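# Close the mailer box, then send it to the conveyor's end

## Task

At the closing stop sits an unclamped mailer box holding a carton. Its front wall faces the arms, and its open lid is hinged on the back wall, with its two side flaps already folded in. Shut it so that each side flap lies inside its side wall, the lid rests flat on the walls, and the front flap is pushed inside the front wall until its tabs lock. The carton must finish lying flat on the box floor, and no other carton or bench item may end up inside, on top of, or leaning on the box. Then move the box to the far end of the conveyor, resting against the end stop. The sensor's yellow light goes out only when a fully closed box stands at the closing stop with nothing else in its beam. The green button by arm3 sends a box that is square against the closing stop to the conveyor's end.

## Robot and tools

Robots: four identical i2rt Big YAM arms, arm1 to arm4. Each has six joints, a two-finger gripper and a wrist camera. Going along the conveyor toward scene +y, the order is arm2, arm1, arm4, arm3. Boxes travel in +y. The red filling stop lies between arm2 and arm1, the red closing stop between arm4 and arm3, and a red end stop at the far end. A sensor post stands across the belt, facing the closing stop. One green button next to arm1 sends a box from the filling stop on to the closing stop; holding it down also brings up a box stranded between the stops. A second green button next to arm3 sends a box that sits square at the closing stop to the end.

Foot poses (base_link, scene frame, m, quaternion wxyz), each foot facing along its own +x: arm1 (0.030, 0.330, 0.980), q (0.999, 0.006, -0.004, 0.043); arm2 (-0.043, -0.280, 1.021), q (0.998, 0.005, 0.004, -0.061); arm3 (-0.067, 1.891, 0.949), q (0.999, -0.004, 0.000, -0.040); arm4 (0.015, 1.250, 0.956), q (0.997, 0.001, -0.004, 0.076). Reach is about 1.0 m from the joint1 axis.

Frame: one shared scene frame, origin on the floor, +z up. The hand point sits between the finger pads, about 1 cm short of the tips. The fingers point along the hand's +z and open along its y. The printed hand pose may be off, more so far out. hand_target is the hand pose the joints' current targets would give.

Tool move: every argument is optional. Keys arm1..arm4 each take an object with "joints", "target" and "speed"; a robot left out gets no new command (but may keep pushing toward old targets). "joints" holds absolute targets by name: joint1_rad -2.879..2.879 (turn about the foot, + is counter-clockwise seen from above, 0 points along the foot's +x), joint2_rad 0..3.141 (shoulder; 0 is the upper arm pointing back, + lifts it up then forward), joint3_rad 0..3.019 (elbow; 0 folded, + opens), joint4_rad -1.692..1.57 (hand pitch, + tips fingers up), joint5_rad -1.57..1.57 (sideways swing, + to the arm's right), joint6_rad -2.094..2.094 (roll, + clockwise seen from behind), gripper_m 0..0.093 (fingertip gap in m). Done tolerances: ±0.045, 0.14, 0.09, 0.055, 0.03, 0.035 rad and ±0.003 m. "target" is one list of seven numbers [x, y, z, qw, qx, qy, qz] per arm: an absolute hand pose in the scene frame, metres, reached by a straight path from the current hand_target. With "target", "joints" may only contain gripper_m. "speed" (0.002..0.5 m/s, default 0.25; rotation up to twice that in rad/s) needs a "target". All hand paths in one call finish together, paced by the slowest; each path takes 0.5 to 10 s and is cut off at 10 s. Paths ignore obstacles and other arms; hands lag, drift, may overshoot speed near full stretch, and often end 1 cm or more off. "cameras": list of arm1_cam_wrist, arm2_cam_wrist, arm3_cam_wrist, arm4_cam_wrist, cam_behind2, cam_end, cam_over2, cam_side2, cam_station2, cam_stop2, or "all"; omitted means all, [] means none. Unknown keys make a call invalid; out-of-range values get it refused, and after a refusal or a stop the rest of that reply's calls are skipped.

wait: seconds 0 to 10, optional cameras; returns state and images. zoom_image: camera plus region [x0, y0, x1, y1] in pixels, top-left origin, at most 504x504, from that camera's latest image. finished_scene: scene (1 or 2), irreversible; the box must stay correct unaided.

Result lines: "move" lists each arm sent a motion with "done" or its worst status. "as last shown" lists arms not named; their status says "not commanded". "pictures" gives the image order; images may lag the state slightly. Statuses: off_target (stopped short, may still push), time_out (arm keeps pushing toward a nearby target; on_its_own lists such joints; send a joint its reported position to relax it), not_followed / "joint command not followed" / "pose unreachable" (a self- and arm-collision check withheld the targets; the gripper part still runs, and the arm may keep trying), limit_stop_at_motor_heat. Joint velocities are in rad/s (gripper m/s), marked "within noise" when still. Joint torques (N m, positive toward larger joint values) include gravity, carry per-arm offsets and noise, and joints 3 and 4 wrap past ±28.

Gripper: on a hard part at full force it reads up to 0.005 below (or up to 0.002 above) the part's width; closed on nothing it reads 0.000 to 0.003. Commanding about 0.005 below the contact reading gives full force; soft items crush more. Open well above the reading to release.

Cautions: arms press on contact and do not stop; sustained pushing, holding loads or stretched poses heat motors (MOTOR HOT at 85 °C, at 100 °C the arm goes limp for 30 to 60 s). Never let two arms squeeze each other, including a gripper closing on another arm's fingers; the clearance check may react late and ignores fingers, housings and wrist cameras. Avoid drops, releasing moving items, slams, hard hits and knocking anything out of the work area. Random brief pushes may nudge loose objects. The scene keeps running between replies under the last command.

Each tool is called after "Call:" by a JSON object that holds its "api" and its "payload", one argument or row to a line.

## Session

Call:
{"api": "move", "payload": {

}}

Scene clock: 0.00 s.
Joint torques (N m): no reading
Heat: arm1: hottest joint2_rad 32 °C; arm2: hottest joint2_rad 29 °C; arm3: hottest joint2_rad 30 °C; arm4: hottest joint1_rad 31 °C.
Joint velocities: within noise
arm1.joint_positions: joint1_rad=+0.141 joint2_rad=+0.424 joint3_rad=+1.369 joint4_rad=-1.152 joint5_rad=+0.141 joint6_rad=-0.395 gripper_m=+0.09396
arm1.joint_status: not commanded
arm1.hand: x=+0.1935 y=+0.3358 z=+1.5886 quat_wxyz=(-0.626, +0.190, -0.749, +0.104) (m; scene frame)
arm1.hand_target: x=+0.1892 y=+0.3347 z=+1.5990 quat_wxyz=(-0.636, +0.187, -0.742, +0.104) (m; scene frame)
arm1.hand_status: not commanded
arm2.joint_positions: joint1_rad=+0.016 joint2_rad=+0.445 joint3_rad=+1.415 joint4_rad=-1.206 joint5_rad=-0.131 joint6_rad=-0.177 gripper_m=+0.09396
arm2.joint_status: not commanded
arm2.hand: x=+0.1259 y=-0.2820 z=+1.6325 quat_wxyz=(-0.616, +0.065, -0.785, +0.032) (m; scene frame)
arm2.hand_target: x=+0.1212 y=-0.2816 z=+1.6411 quat_wxyz=(-0.624, +0.065, -0.778, +0.034) (m; scene frame)
arm2.hand_status: not commanded
arm3.joint_positions: joint1_rad=-0.048 joint2_rad=+0.615 joint3_rad=+1.432 joint4_rad=-1.313 joint5_rad=+0.134 joint6_rad=-0.424 gripper_m=+0.09396
arm3.joint_status: not commanded
arm3.hand: x=+0.1569 y=+1.8419 z=+1.5155 quat_wxyz=(-0.475, +0.094, -0.852, +0.198) (m; scene frame)
arm3.hand_target: x=+0.1536 y=+1.8424 z=+1.5265 quat_wxyz=(-0.486, +0.092, -0.846, +0.201) (m; scene frame)
arm3.hand_status: not commanded
arm4.joint_positions: joint1_rad=-0.056 joint2_rad=+0.596 joint3_rad=+1.352 joint4_rad=-1.272 joint5_rad=-0.084 joint6_rad=-0.087 gripper_m=+0.09396
arm4.joint_status: not commanded
arm4.hand: x=+0.2457 y=+1.2855 z=+1.4985 quat_wxyz=(-0.506, +0.100, -0.856, -0.039) (m; scene frame)
arm4.hand_target: x=+0.2428 y=+1.2852 z=+1.5112 quat_wxyz=(-0.519, +0.100, -0.848, -0.039) (m; scene frame)
arm4.hand_status: not commanded
pictures: arm1_cam_wrist, arm2_cam_wrist, arm3_cam_wrist, arm4_cam_wrist, cam_behind2, cam_end, cam_over2, cam_side2, cam_station2, cam_stop2
Images, in order (width x height): arm1_cam_wrist 672x504, arm2_cam_wrist 672x504, arm3_cam_wrist 672x504, arm4_cam_wrist 672x504, cam_behind2 896x504, cam_end 896x504, cam_over2 896x504, cam_side2 896x504, cam_station2 896x504, cam_stop2 896x504.

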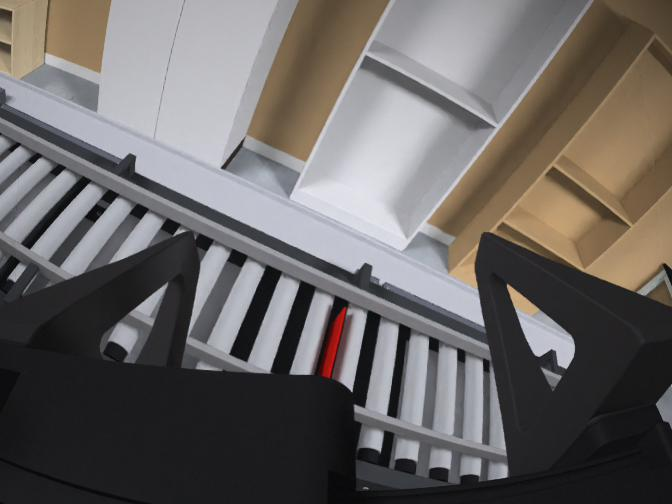

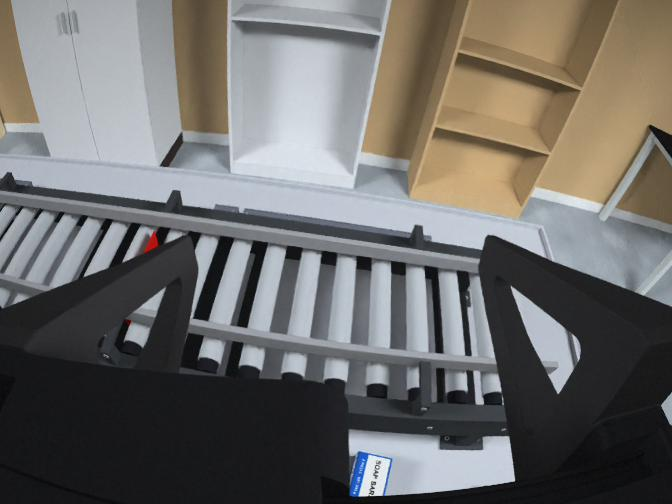

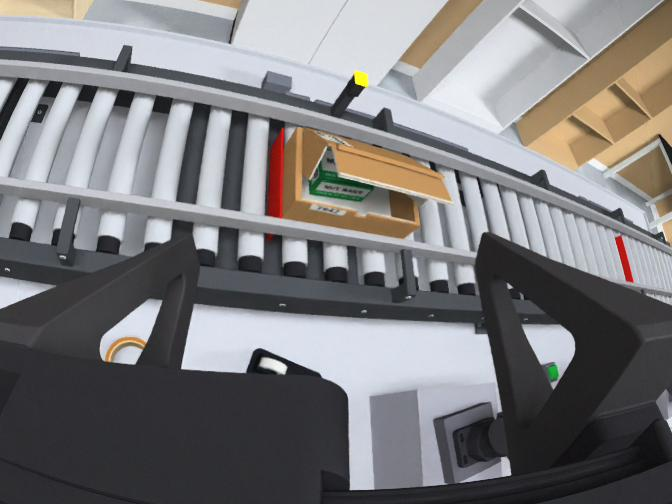

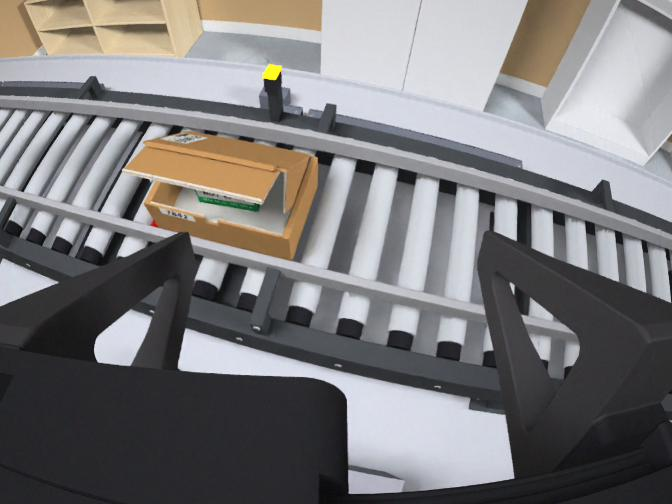

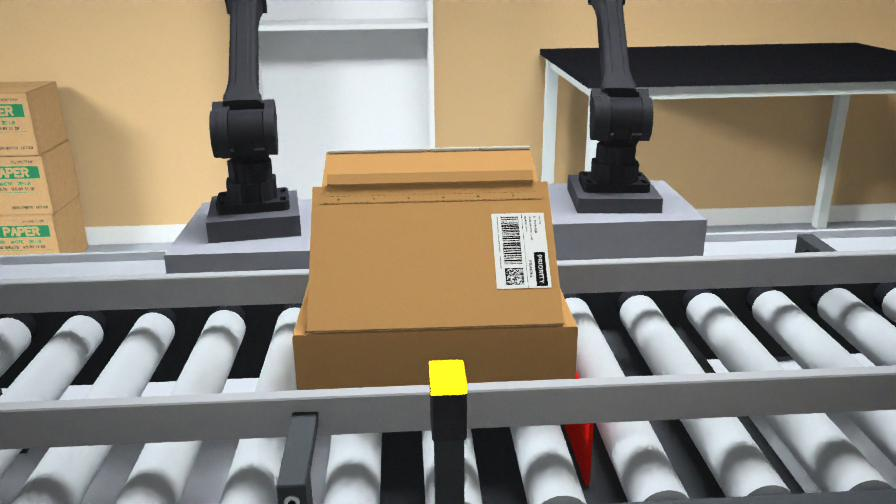

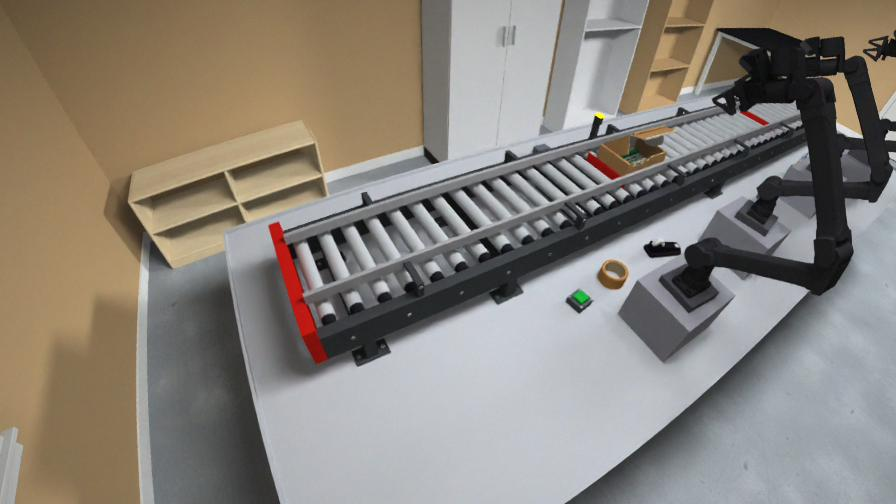

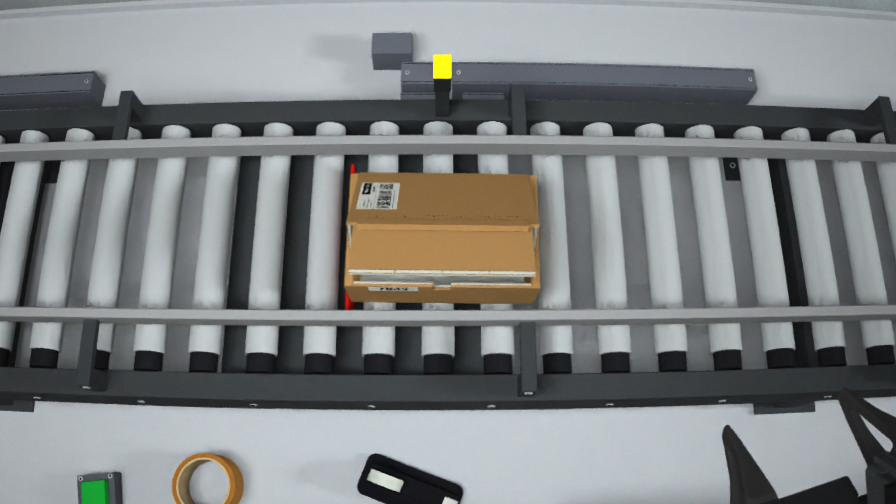

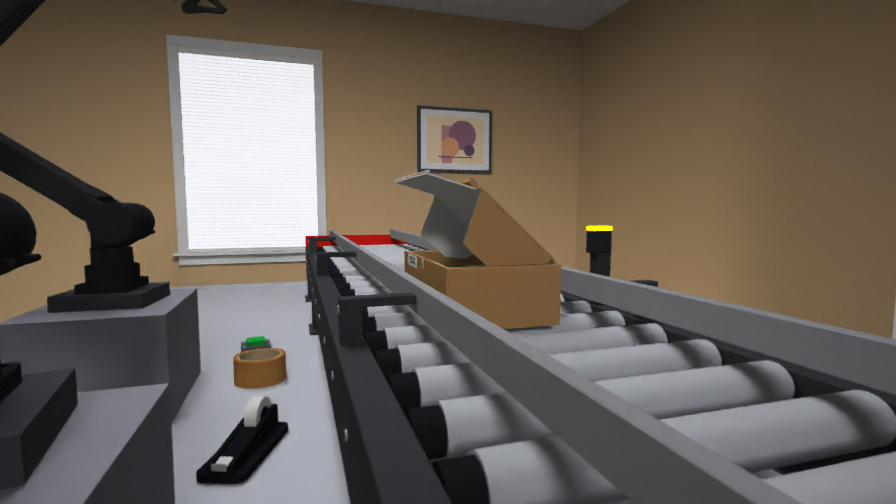

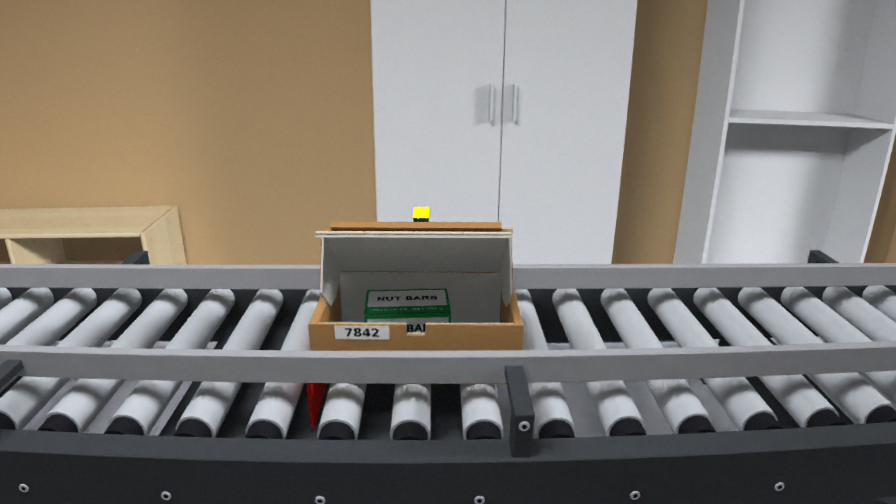

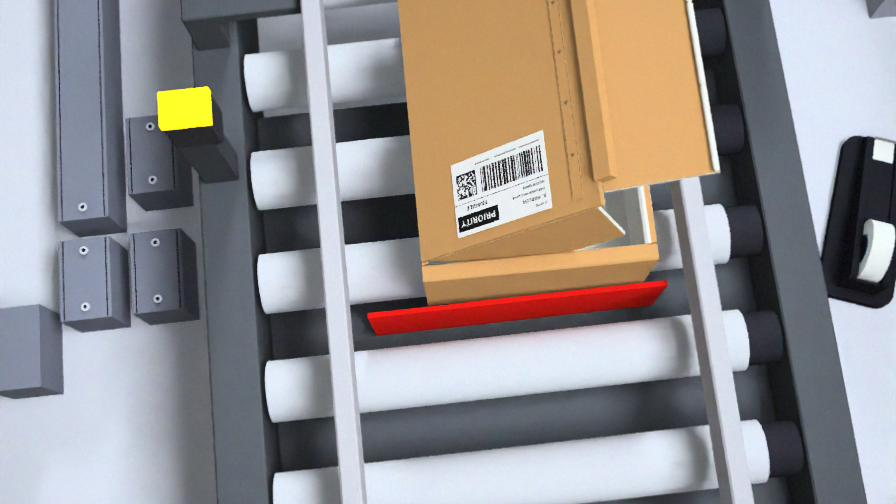

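Call:
{"api": "zoom_image", "payload": {
  "camera": "cam_side2",
  "region": [360, 150, 640, 350]
}}

Call:
{"api": "zoom_image", "payload": {
  "camera": "cam_station2",
  "region": [280, 190, 560, 390]
}}

Call:
{"api": "zoom_image", "payload": {
  "camera": "cam_over2",
  "region": [310, 130, 590, 330]
}}

Call:
{"api": "zoom_image", "payload": {
  "camera": "cam_stop2",
  "region": [360, 0, 760, 350]
}}

Scaled by 1.800 from the camera's 896x504 image, which has a finer 1280x720 frame.

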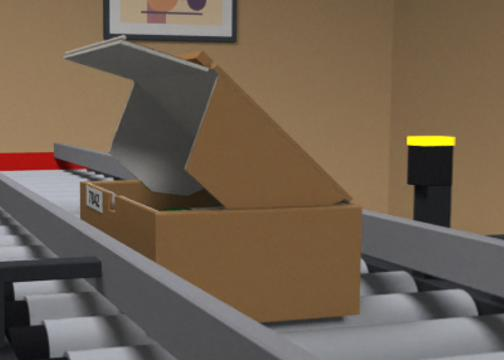

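Scaled by 1.800 from the camera's 896x504 image, which has a finer 1280x720 frame.

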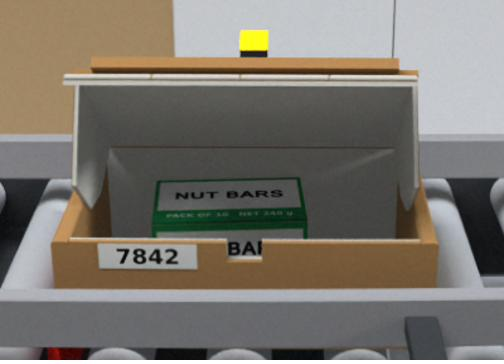

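Scaled by 1.800 from the camera's 896x504 image, which has a finer 1280x720 frame.

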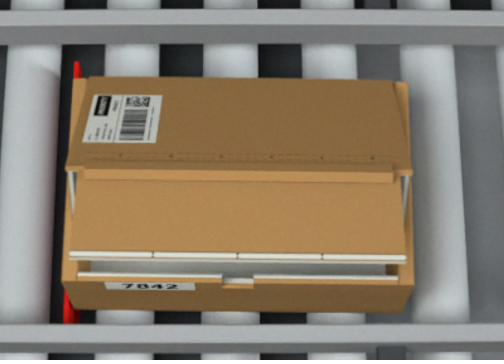

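Scaled by 1.260 from the camera's 896x504 image, which has a finer 1280x720 frame.

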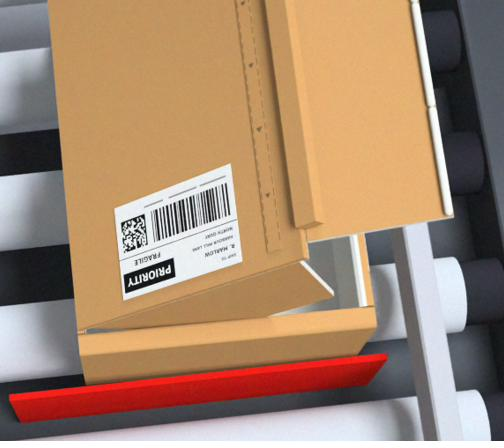

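Call:
{"api": "zoom_image", "payload": {
  "camera": "arm4_cam_wrist",
  "region": [100, 100, 352, 289]
}}

Call:
{"api": "zoom_image", "payload": {
  "camera": "arm3_cam_wrist",
  "region": [240, 60, 492, 249]
}}

Scaled by 2.000 from the camera's 672x504 image, which has a finer 960x720 frame.

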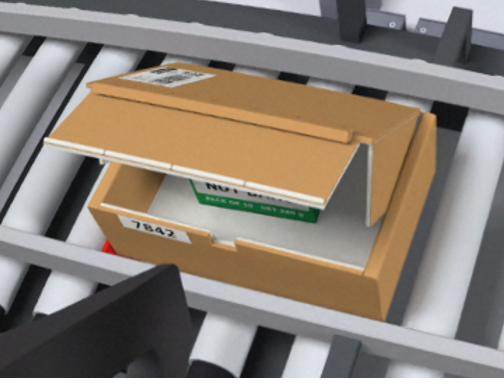

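Scaled by 2.000 from the camera's 672x504 image, which has a finer 960x720 frame.

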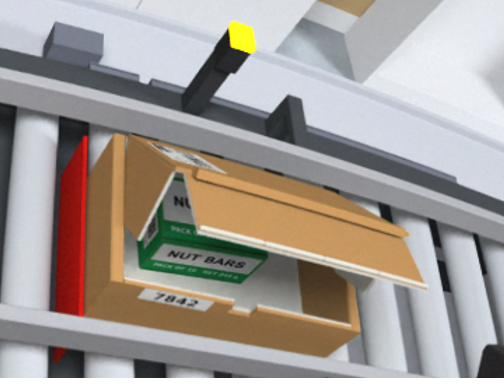

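Call:
{"api": "zoom_image", "payload": {
  "camera": "arm3_cam_wrist",
  "region": [260, 110, 386, 246]
}}

Call:
{"api": "zoom_image", "payload": {
  "camera": "arm3_cam_wrist",
  "region": [346, 130, 472, 256]
}}

Call:
{"api": "zoom_image", "payload": {
  "camera": "arm4_cam_wrist",
  "region": [110, 120, 236, 246]
}}

Call:
{"api": "zoom_image", "payload": {
  "camera": "arm4_cam_wrist",
  "region": [210, 140, 336, 266]
}}

Scaled by 3.706 from the camera's 672x504 image, which has a finer 960x720 frame.

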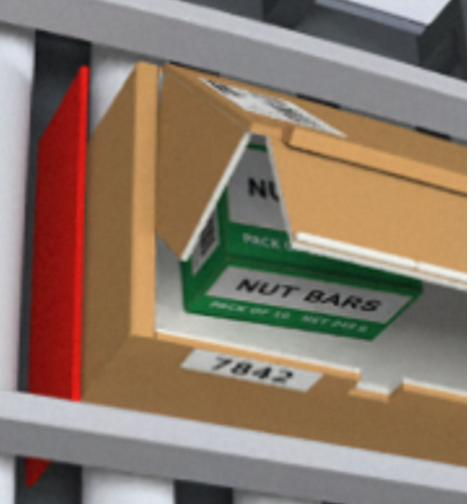

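Scaled by 4.000 from the camera's 672x504 image, which has a finer 960x720 frame.

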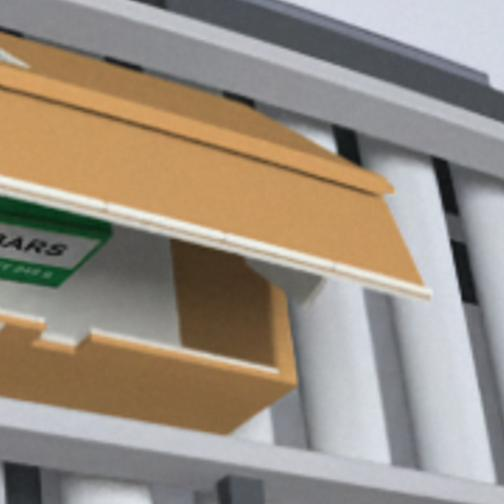

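Scaled by 4.000 from the camera's 672x504 image, which has a finer 960x720 frame.

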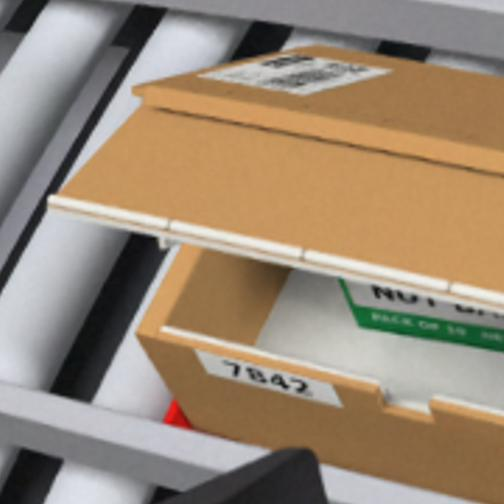

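Scaled by 4.000 from the camera's 672x504 image, which has a finer 960x720 frame.

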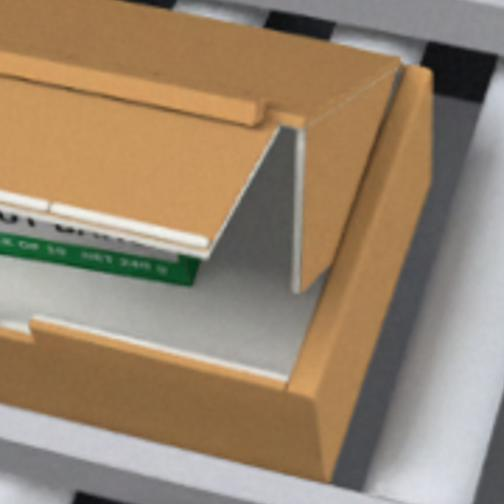

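Call:
{"api": "move", "payload": {
  "arm4": {"target": [0.43, 1.48, 1.27, 0.3736, -0.2000, 0.9020, 0.0828], "joints": {"gripper_m": 0.0}, "speed": 0.35},
  "arm3": {"joints": {"gripper_m": 0.0}},
  "cameras": ["arm4_cam_wrist", "cam_side2", "cam_station2", "cam_over2"]
}}

Scene clock: 523.23 s.
Joint torques (N m): arm1=[0.32 5.42 7.76 1.72 0.04 0.1] | arm2=[-0.32 4.78 7.87 2.33 -0.21 -0.05] | arm3=[-0.21 4.78 8.57 2.74 -0.01 0.04] | arm4=[0.15 -7.06 13.16 1.69 -0.19 0.24]
Heat: arm1: hottest joint3_rad 36 °C; arm2: hottest joint3_rad 36 °C; arm3: hottest joint3_rad 39 °C; arm4: hottest joint3_rad 38 °C.
move: arm3 done; arm4 off_target
Joint velocities: within noise
arm1, arm2: as last shown
arm3.joint_positions: joint1_rad=-0.048 joint2_rad=+0.615 joint3_rad=+1.432 joint4_rad=-1.313 joint5_rad=+0.134 joint6_rad=-0.424 gripper_m=+0.00063
arm3.joint_status: all done
arm3.hand: x=+0.1569 y=+1.8419 z=+1.5155 quat_wxyz=(-0.475, +0.094, -0.852, +0.198) (m; scene frame)
arm3.hand_target: x=+0.1536 y=+1.8424 z=+1.5265 quat_wxyz=(-0.486, +0.092, -0.846, +0.201) (m; scene frame)
arm3.hand_status: not commanded
arm4.joint_positions: joint1_rad=+0.364 joint2_rad=+1.140 joint3_rad=+1.064 joint4_rad=-0.768 joint5_rad=+0.066 joint6_rad=+0.058 gripper_m=+0.00040
arm4.joint_status: all done
arm4.hand: x=+0.4265 y=+1.4708 z=+1.2509 quat_wxyz=(-0.354, +0.201, -0.911, -0.071) (m; scene frame)
arm4.hand_target: x=+0.4294 y=+1.4795 z=+1.2699 quat_wxyz=(-0.373, +0.200, -0.902, -0.083) (m; scene frame)
arm4.hand_status: off_target (0.022 m and 2.8 deg from the pose sent, 0.352 m and 20.4 deg at the start)
pictures: arm4_cam_wrist, cam_over2, cam_side2, cam_station2
Images, in order (width x height): arm4_cam_wrist 672x504, cam_over2 896x504, cam_side2 896x504, cam_station2 896x504.

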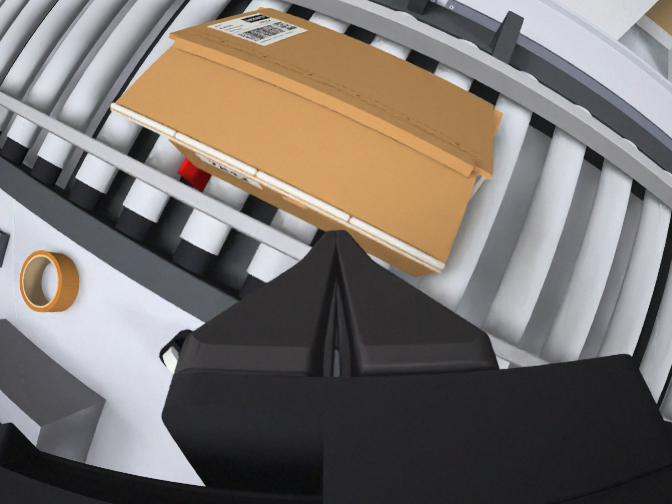

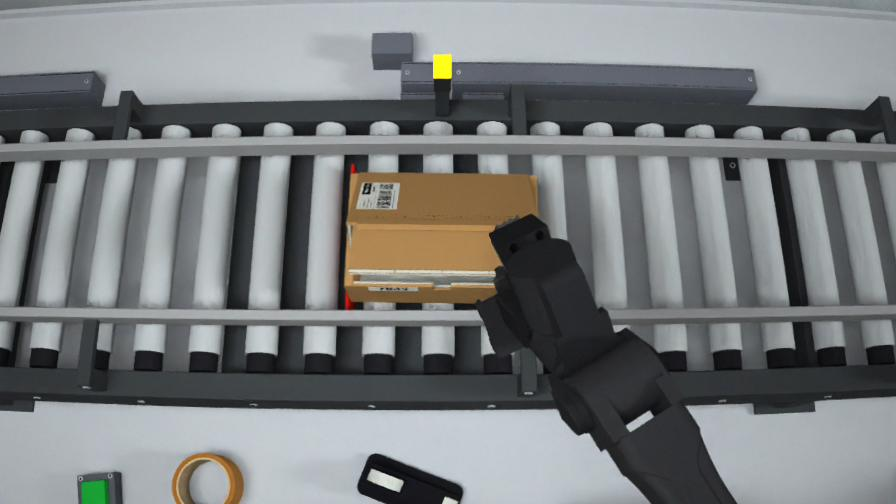

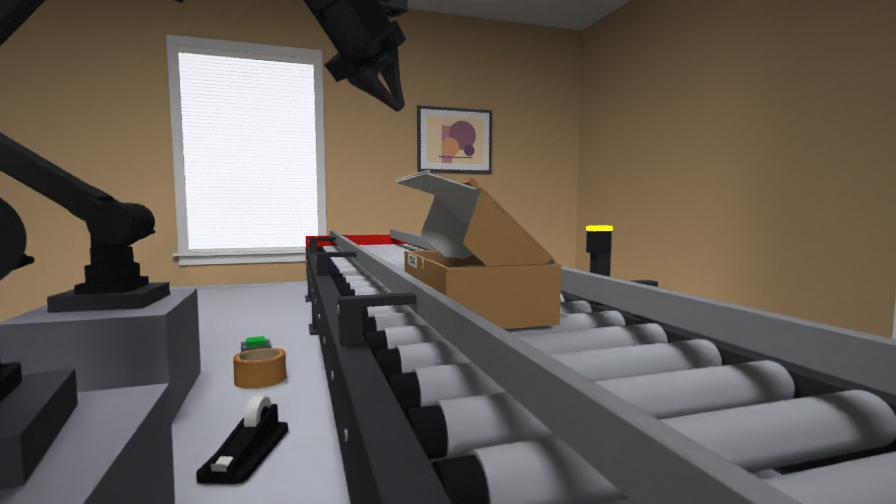

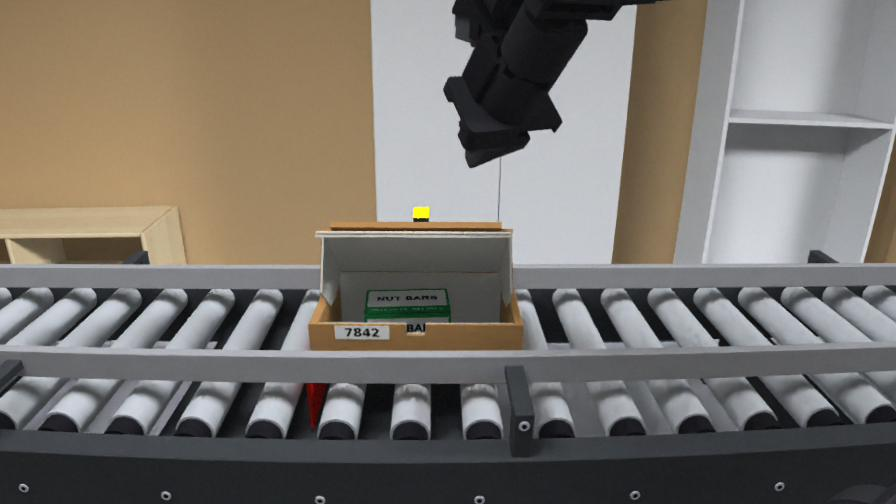

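Call:
{"api": "move", "payload": {
  "arm4": {"target": [0.455, 1.49, 1.222, 0.3736, -0.2000, 0.9020, 0.0828], "speed": 0.2},
  "cameras": ["arm4_cam_wrist", "cam_side2", "cam_station2"]
}}

Scene clock: 606.43 s.
Joint torques (N m): arm1=[0.21 5.6 7.73 1.76 0.05 0.11] | arm2=[-0.26 4.72 7.87 2.32 -0.2 -0.05] | arm3=[-0.21 4.84 8.57 2.74 0 0.05] | arm4=[-0.56 -7.71 11.26 1.73 -0.2 0.16]
Heat: arm1: hottest joint3_rad 36 °C; arm2: hottest joint3_rad 36 °C; arm3: hottest joint3_rad 40 °C; arm4: hottest joint3_rad 44 °C.
move: arm4 done
Joint velocities: within noise
arm1, arm2, arm3: as last shown
arm4.joint_positions: joint1_rad=+0.364 joint2_rad=+1.222 joint3_rad=+1.027 joint4_rad=-0.622 joint5_rad=+0.060 joint6_rad=+0.058 gripper_m=+0.00040
arm4.joint_status: not commanded
arm4.hand: x=+0.4521 y=+1.4865 z=+1.2167 quat_wxyz=(-0.365, +0.201, -0.906, -0.078) (m; scene frame)
arm4.hand_target: x=+0.4549 y=+1.4899 z=+1.2220 quat_wxyz=(-0.374, +0.200, -0.902, -0.083) (m; scene frame)
arm4.hand_status: done (0.007 m and 1.2 deg from the pose sent, 0.045 m and 2.8 deg at the start)
pictures: arm4_cam_wrist, cam_side2, cam_station2
Images, in order (width x height): arm4_cam_wrist 672x504, cam_side2 896x504, cam_station2 896x504.

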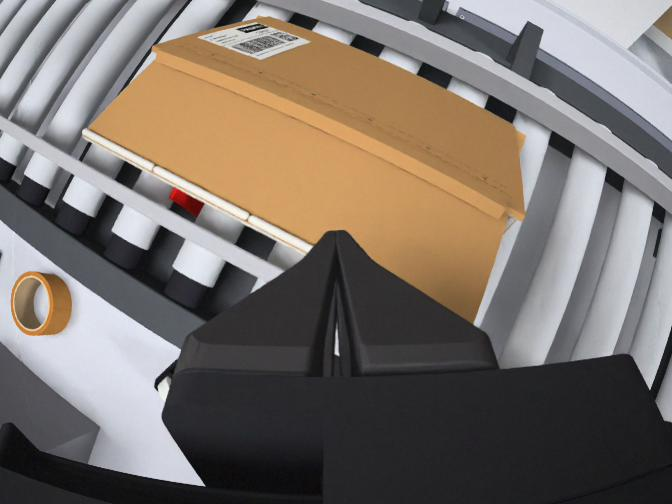

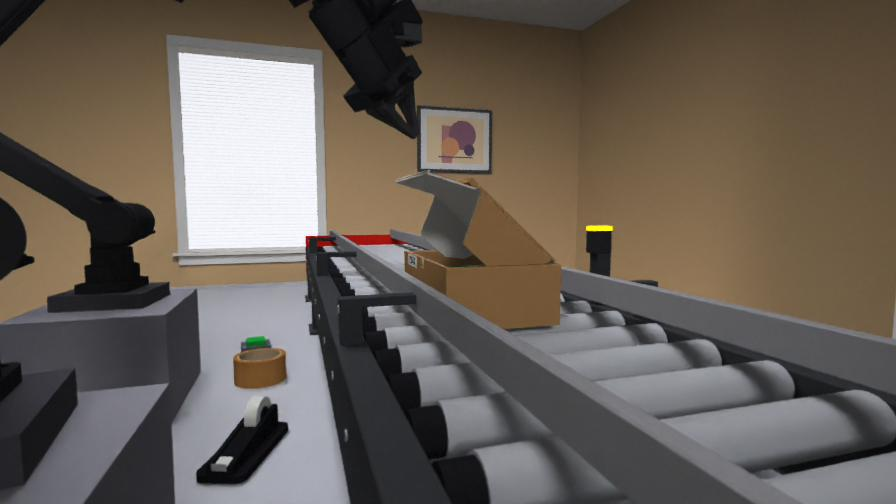

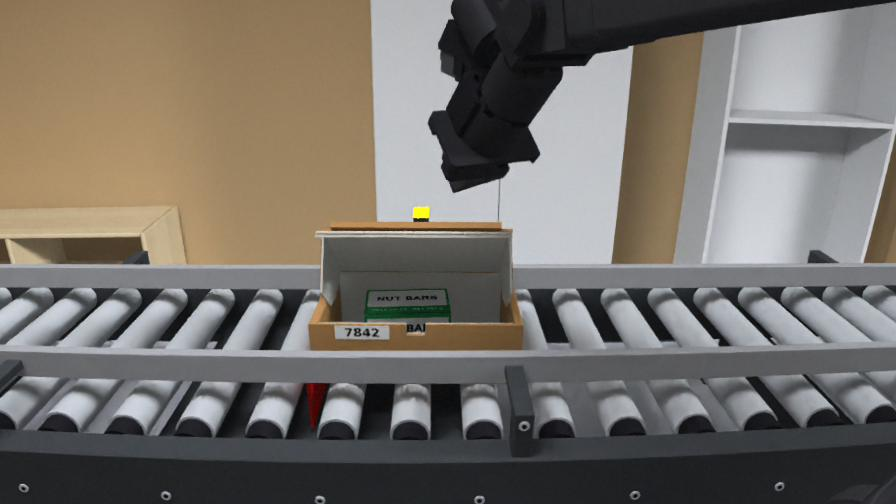

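Call:
{"api": "zoom_image", "payload": {
  "camera": "cam_side2",
  "region": [370, 100, 580, 218]
}}

Call:
{"api": "zoom_image", "payload": {
  "camera": "arm4_cam_wrist",
  "region": [210, 150, 462, 339]
}}

Scaled by 2.400 from the camera's 896x504 image, which has a finer 1280x720 frame.

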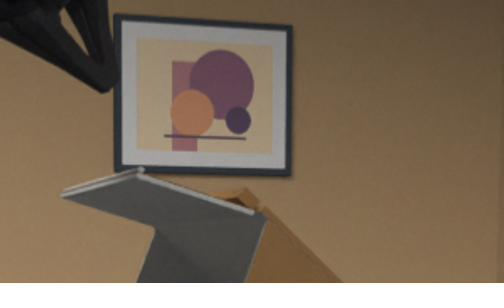

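Scaled by 2.000 from the camera's 672x504 image, which has a finer 960x720 frame.

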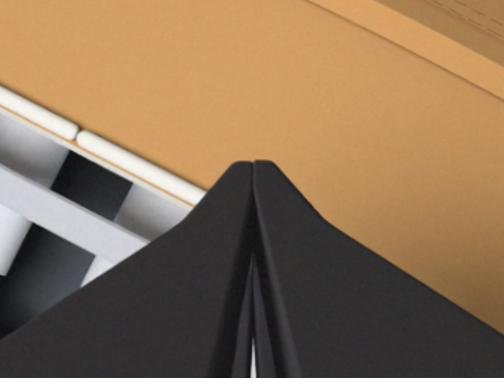

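Call:
{"api": "move", "payload": {
  "arm4": {"target": [0.461, 1.49, 1.190, 0.3736, -0.2000, 0.9020, 0.0828], "speed": 0.15},
  "cameras": ["arm4_cam_wrist", "cam_side2"]
}}

Call:
{"api": "zoom_image", "payload": {
  "camera": "cam_side2",
  "region": [370, 100, 580, 218]
}}

Scene clock: 735.30 s.
Joint torques (N m): arm1=[0.26 5.71 7.71 1.72 0.03 0.1] | arm2=[-0.32 4.72 7.87 2.3 -0.21 -0.05] | arm3=[-0.15 4.54 8.55 2.71 -0.01 0.04] | arm4=[-1.08 -7.53 10.74 1.74 -0.2 0.12]
Heat: arm1: hottest joint3_rad 36 °C; arm2: hottest joint3_rad 37 °C; arm3: hottest joint3_rad 41 °C; arm4: hottest joint3_rad 41 °C.
move: arm4 done
Joint velocities: within noise
arm1, arm2, arm3: as last shown
arm4.joint_positions: joint1_rad=+0.364 joint2_rad=+1.251 joint3_rad=+0.973 joint4_rad=-0.530 joint5_rad=+0.055 joint6_rad=+0.058 gripper_m=+0.00040
arm4.joint_status: not commanded
arm4.hand: x=+0.4566 y=+1.4899 z=+1.1895 quat_wxyz=(-0.368, +0.201, -0.904, -0.081) (m; scene frame)
arm4.hand_target: x=+0.4610 y=+1.4899 z=+1.1900 quat_wxyz=(-0.374, +0.200, -0.902, -0.083) (m; scene frame)
arm4.hand_status: done (0.004 m and 0.7 deg from the pose sent, 0.028 m and 1.2 deg at the start)
pictures: arm4_cam_wrist, cam_side2
Images, in order (width x height): arm4_cam_wrist 672x504, cam_side2 896x504.

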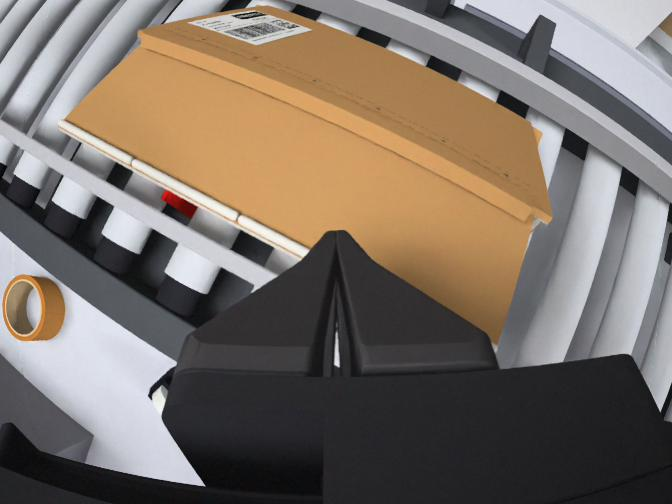

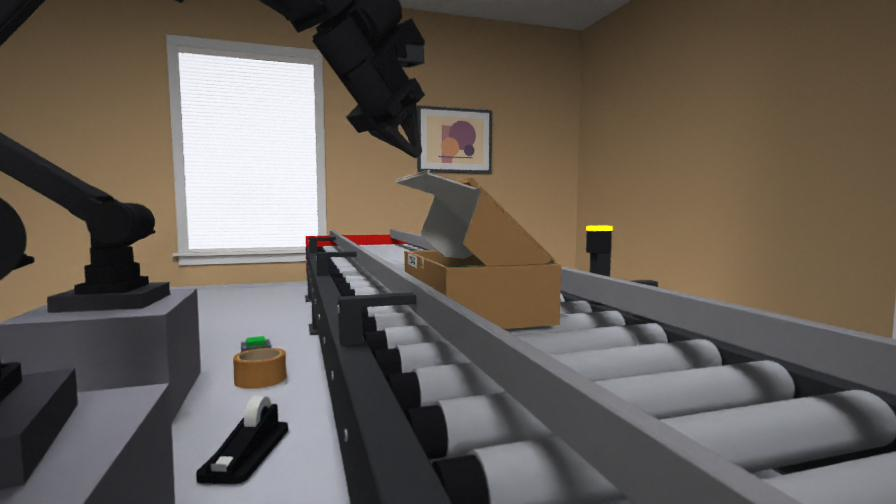

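Scaled by 2.400 from the camera's 896x504 image, which has a finer 1280x720 frame.

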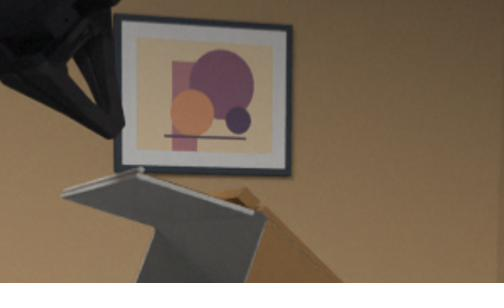

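Call:
{"api": "move", "payload": {
  "arm4": {"target": [0.464, 1.49, 1.157, 0.3736, -0.2000, 0.9020, 0.0828], "speed": 0.12},
  "cameras": ["arm4_cam_wrist", "cam_side2", "cam_station2"]
}}

Call:
{"api": "zoom_image", "payload": {
  "camera": "cam_side2",
  "region": [370, 120, 580, 238]
}}

Scene clock: 748.70 s.
Joint torques (N m): arm1=[0.21 5.71 7.82 1.69 0.04 0.1] | arm2=[-0.32 4.78 7.87 2.32 -0.21 -0.05] | arm3=[-0.09 4.84 8.64 2.71 -0.01 0.04] | arm4=[-1.38 -7.71 10.37 1.72 -0.21 0.09]
Heat: arm1: hottest joint3_rad 36 °C; arm2: hottest joint3_rad 37 °C; arm3: hottest joint3_rad 41 °C; arm4: hottest joint3_rad 43 °C.
move: arm4 done
Joint velocities: within noise
arm1, arm2, arm3: as last shown
arm4.joint_positions: joint1_rad=+0.364 joint2_rad=+1.287 joint3_rad=+0.915 joint4_rad=-0.433 joint5_rad=+0.052 joint6_rad=+0.058 gripper_m=+0.00040
arm4.joint_status: not commanded
arm4.hand: x=+0.4591 y=+1.4918 z=+1.1578 quat_wxyz=(-0.369, +0.201, -0.903, -0.083) (m; scene frame)
arm4.hand_target: x=+0.4639 y=+1.4898 z=+1.1571 quat_wxyz=(-0.374, +0.200, -0.902, -0.083) (m; scene frame)
arm4.hand_status: done (0.005 m and 0.5 deg from the pose sent, 0.033 m and 0.7 deg at the start)
pictures: arm4_cam_wrist, cam_side2, cam_station2
Images, in order (width x height): arm4_cam_wrist 672x504, cam_side2 896x504, cam_station2 896x504.

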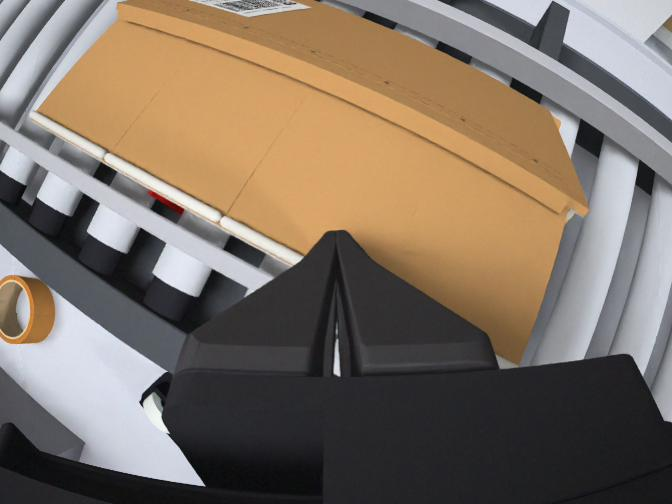

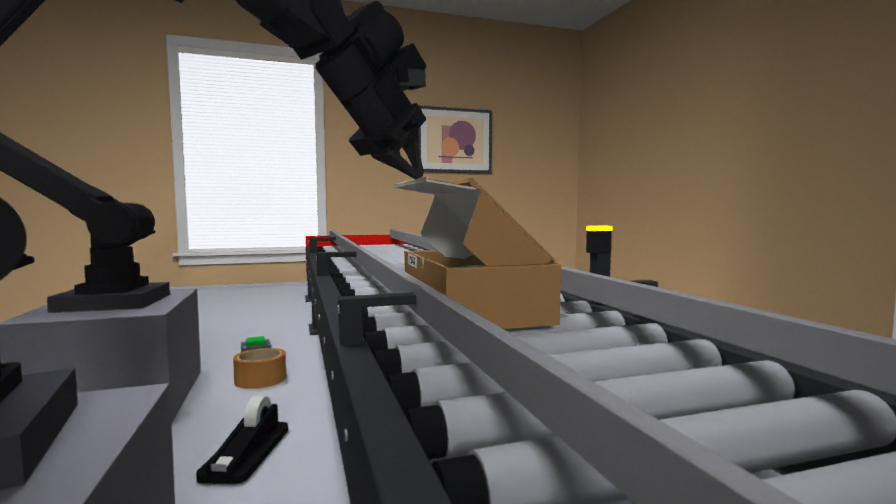

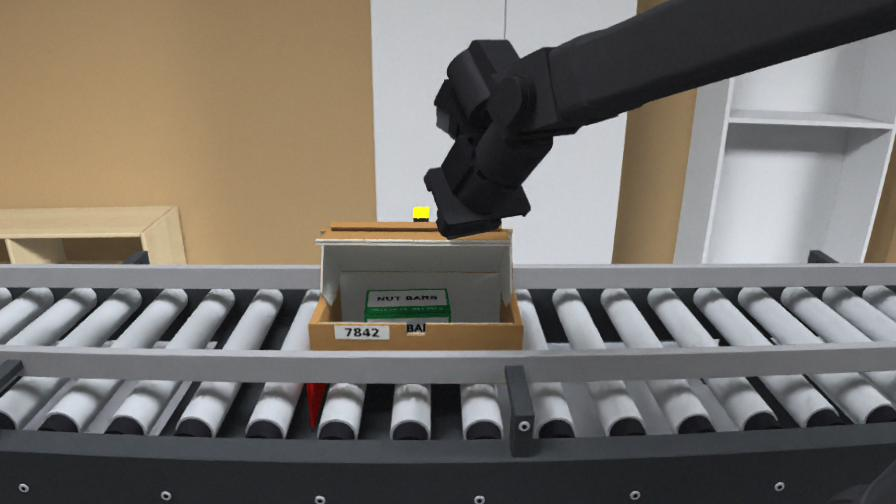

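Scaled by 2.400 from the camera's 896x504 image, which has a finer 1280x720 frame.

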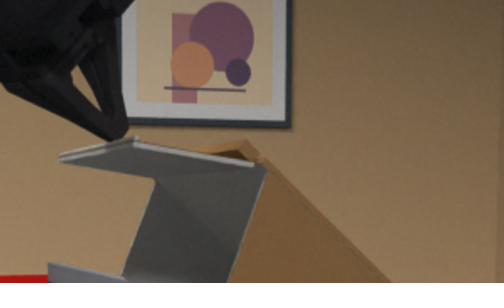

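Call:
{"api": "move", "payload": {
  "arm4": {"target": [0.468, 1.49, 1.130, 0.3736, -0.2000, 0.9020, 0.0828], "speed": 0.08},
  "arm3": {"target": [0.50, 1.63, 1.29, 0.3368, 0.1632, 0.9254, -0.0594], "speed": 0.3},
  "cameras": ["arm3_cam_wrist", "arm4_cam_wrist", "cam_side2", "cam_station2", "cam_over2"]
}}

Call:
{"api": "zoom_image", "payload": {
  "camera": "cam_side2",
  "region": [370, 120, 580, 238]
}}

Scene clock: 801.90 s.
Joint torques (N m): arm1=[0.21 5.19 7.73 1.8 0.06 0.11] | arm2=[-0.32 4.66 7.88 2.32 -0.21 -0.05] | arm3=[-1.26 -10.93 13.41 1.76 -0.21 0.08] | arm4=[-1.79 -7.59 9.8 1.73 -0.21 0.06]
Heat: arm1: hottest joint3_rad 37 °C; arm2: hottest joint3_rad 37 °C; arm3: hottest joint3_rad 42 °C; arm4: hottest joint3_rad 42 °C.
move: arm3 off_target; arm4 done
Joint velocities: within noise
arm1, arm2: as last shown
arm3.joint_positions: joint1_rad=-0.361 joint2_rad=+1.544 joint3_rad=+1.552 joint4_rad=-0.915 joint5_rad=-0.069 joint6_rad=-0.084 gripper_m=+0.00063
arm3.joint_status: not commanded
arm3.hand: x=+0.4924 y=+1.6410 z=+1.2706 quat_wxyz=(-0.323, -0.156, -0.932, +0.057) (m; scene frame)
arm3.hand_target: x=+0.4990 y=+1.6304 z=+1.2899 quat_wxyz=(-0.337, -0.163, -0.925, +0.060) (m; scene frame)
arm3.hand_status: off_target (0.024 m and 1.9 deg from the pose sent, 0.462 m and 38.1 deg at the start)
arm4.joint_positions: joint1_rad=+0.364 joint2_rad=+1.323 joint3_rad=+0.879 joint4_rad=-0.352 joint5_rad=+0.049 joint6_rad=+0.057 gripper_m=+0.00040
arm4.joint_status: not commanded
arm4.hand: x=+0.4629 y=+1.4945 z=+1.1353 quat_wxyz=(-0.373, +0.202, -0.902, -0.086) (m; scene frame)
arm4.hand_target: x=+0.4679 y=+1.4898 z=+1.1301 quat_wxyz=(-0.373, +0.200, -0.902, -0.083) (m; scene frame)
arm4.hand_status: done (0.009 m and 0.4 deg from the pose sent, 0.029 m and 0.5 deg at the start)
pictures: arm3_cam_wrist, arm4_cam_wrist, cam_over2, cam_side2, cam_station2
Images, in order (width x height): arm3_cam_wrist 672x504, arm4_cam_wrist 672x504, cam_over2 896x504, cam_side2 896x504, cam_station2 896x504.

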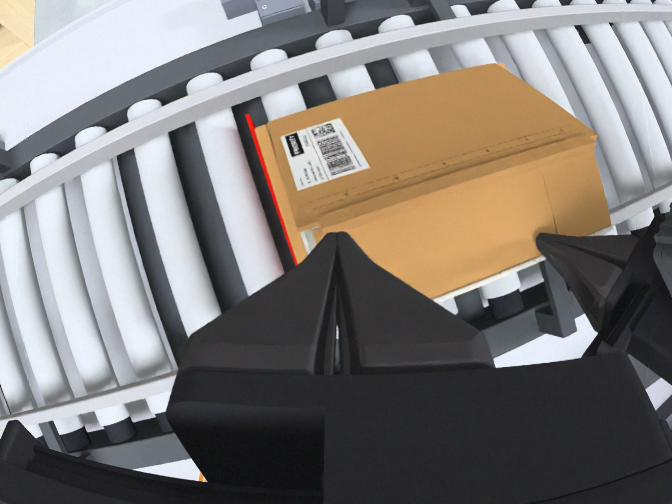

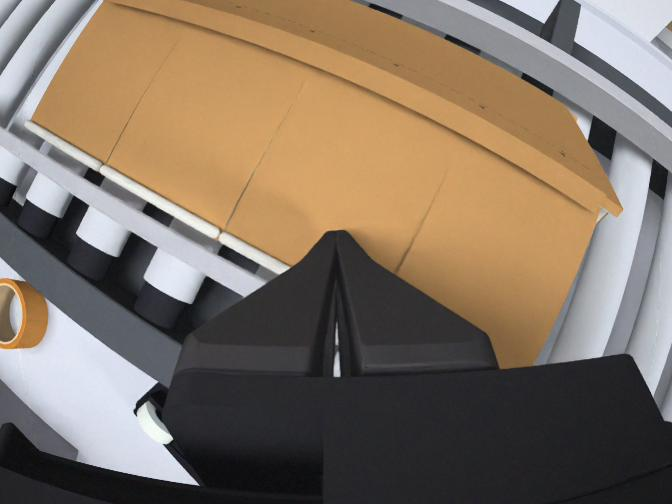

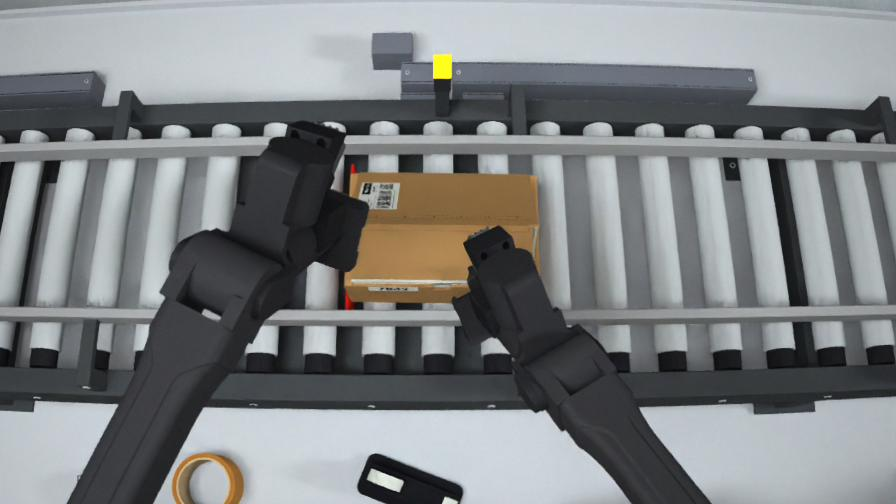

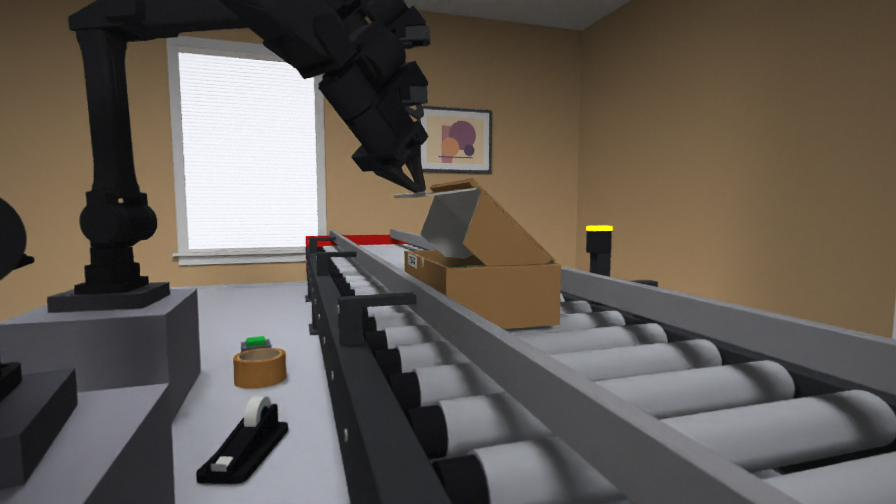

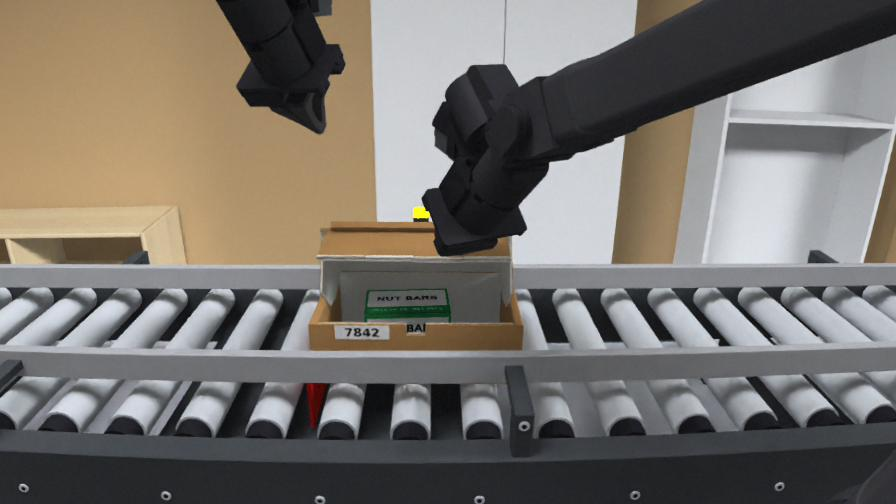

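Scaled by 2.400 from the camera's 896x504 image, which has a finer 1280x720 frame.

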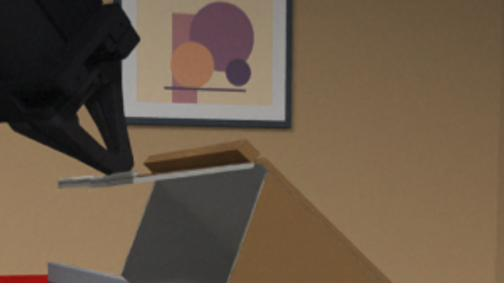

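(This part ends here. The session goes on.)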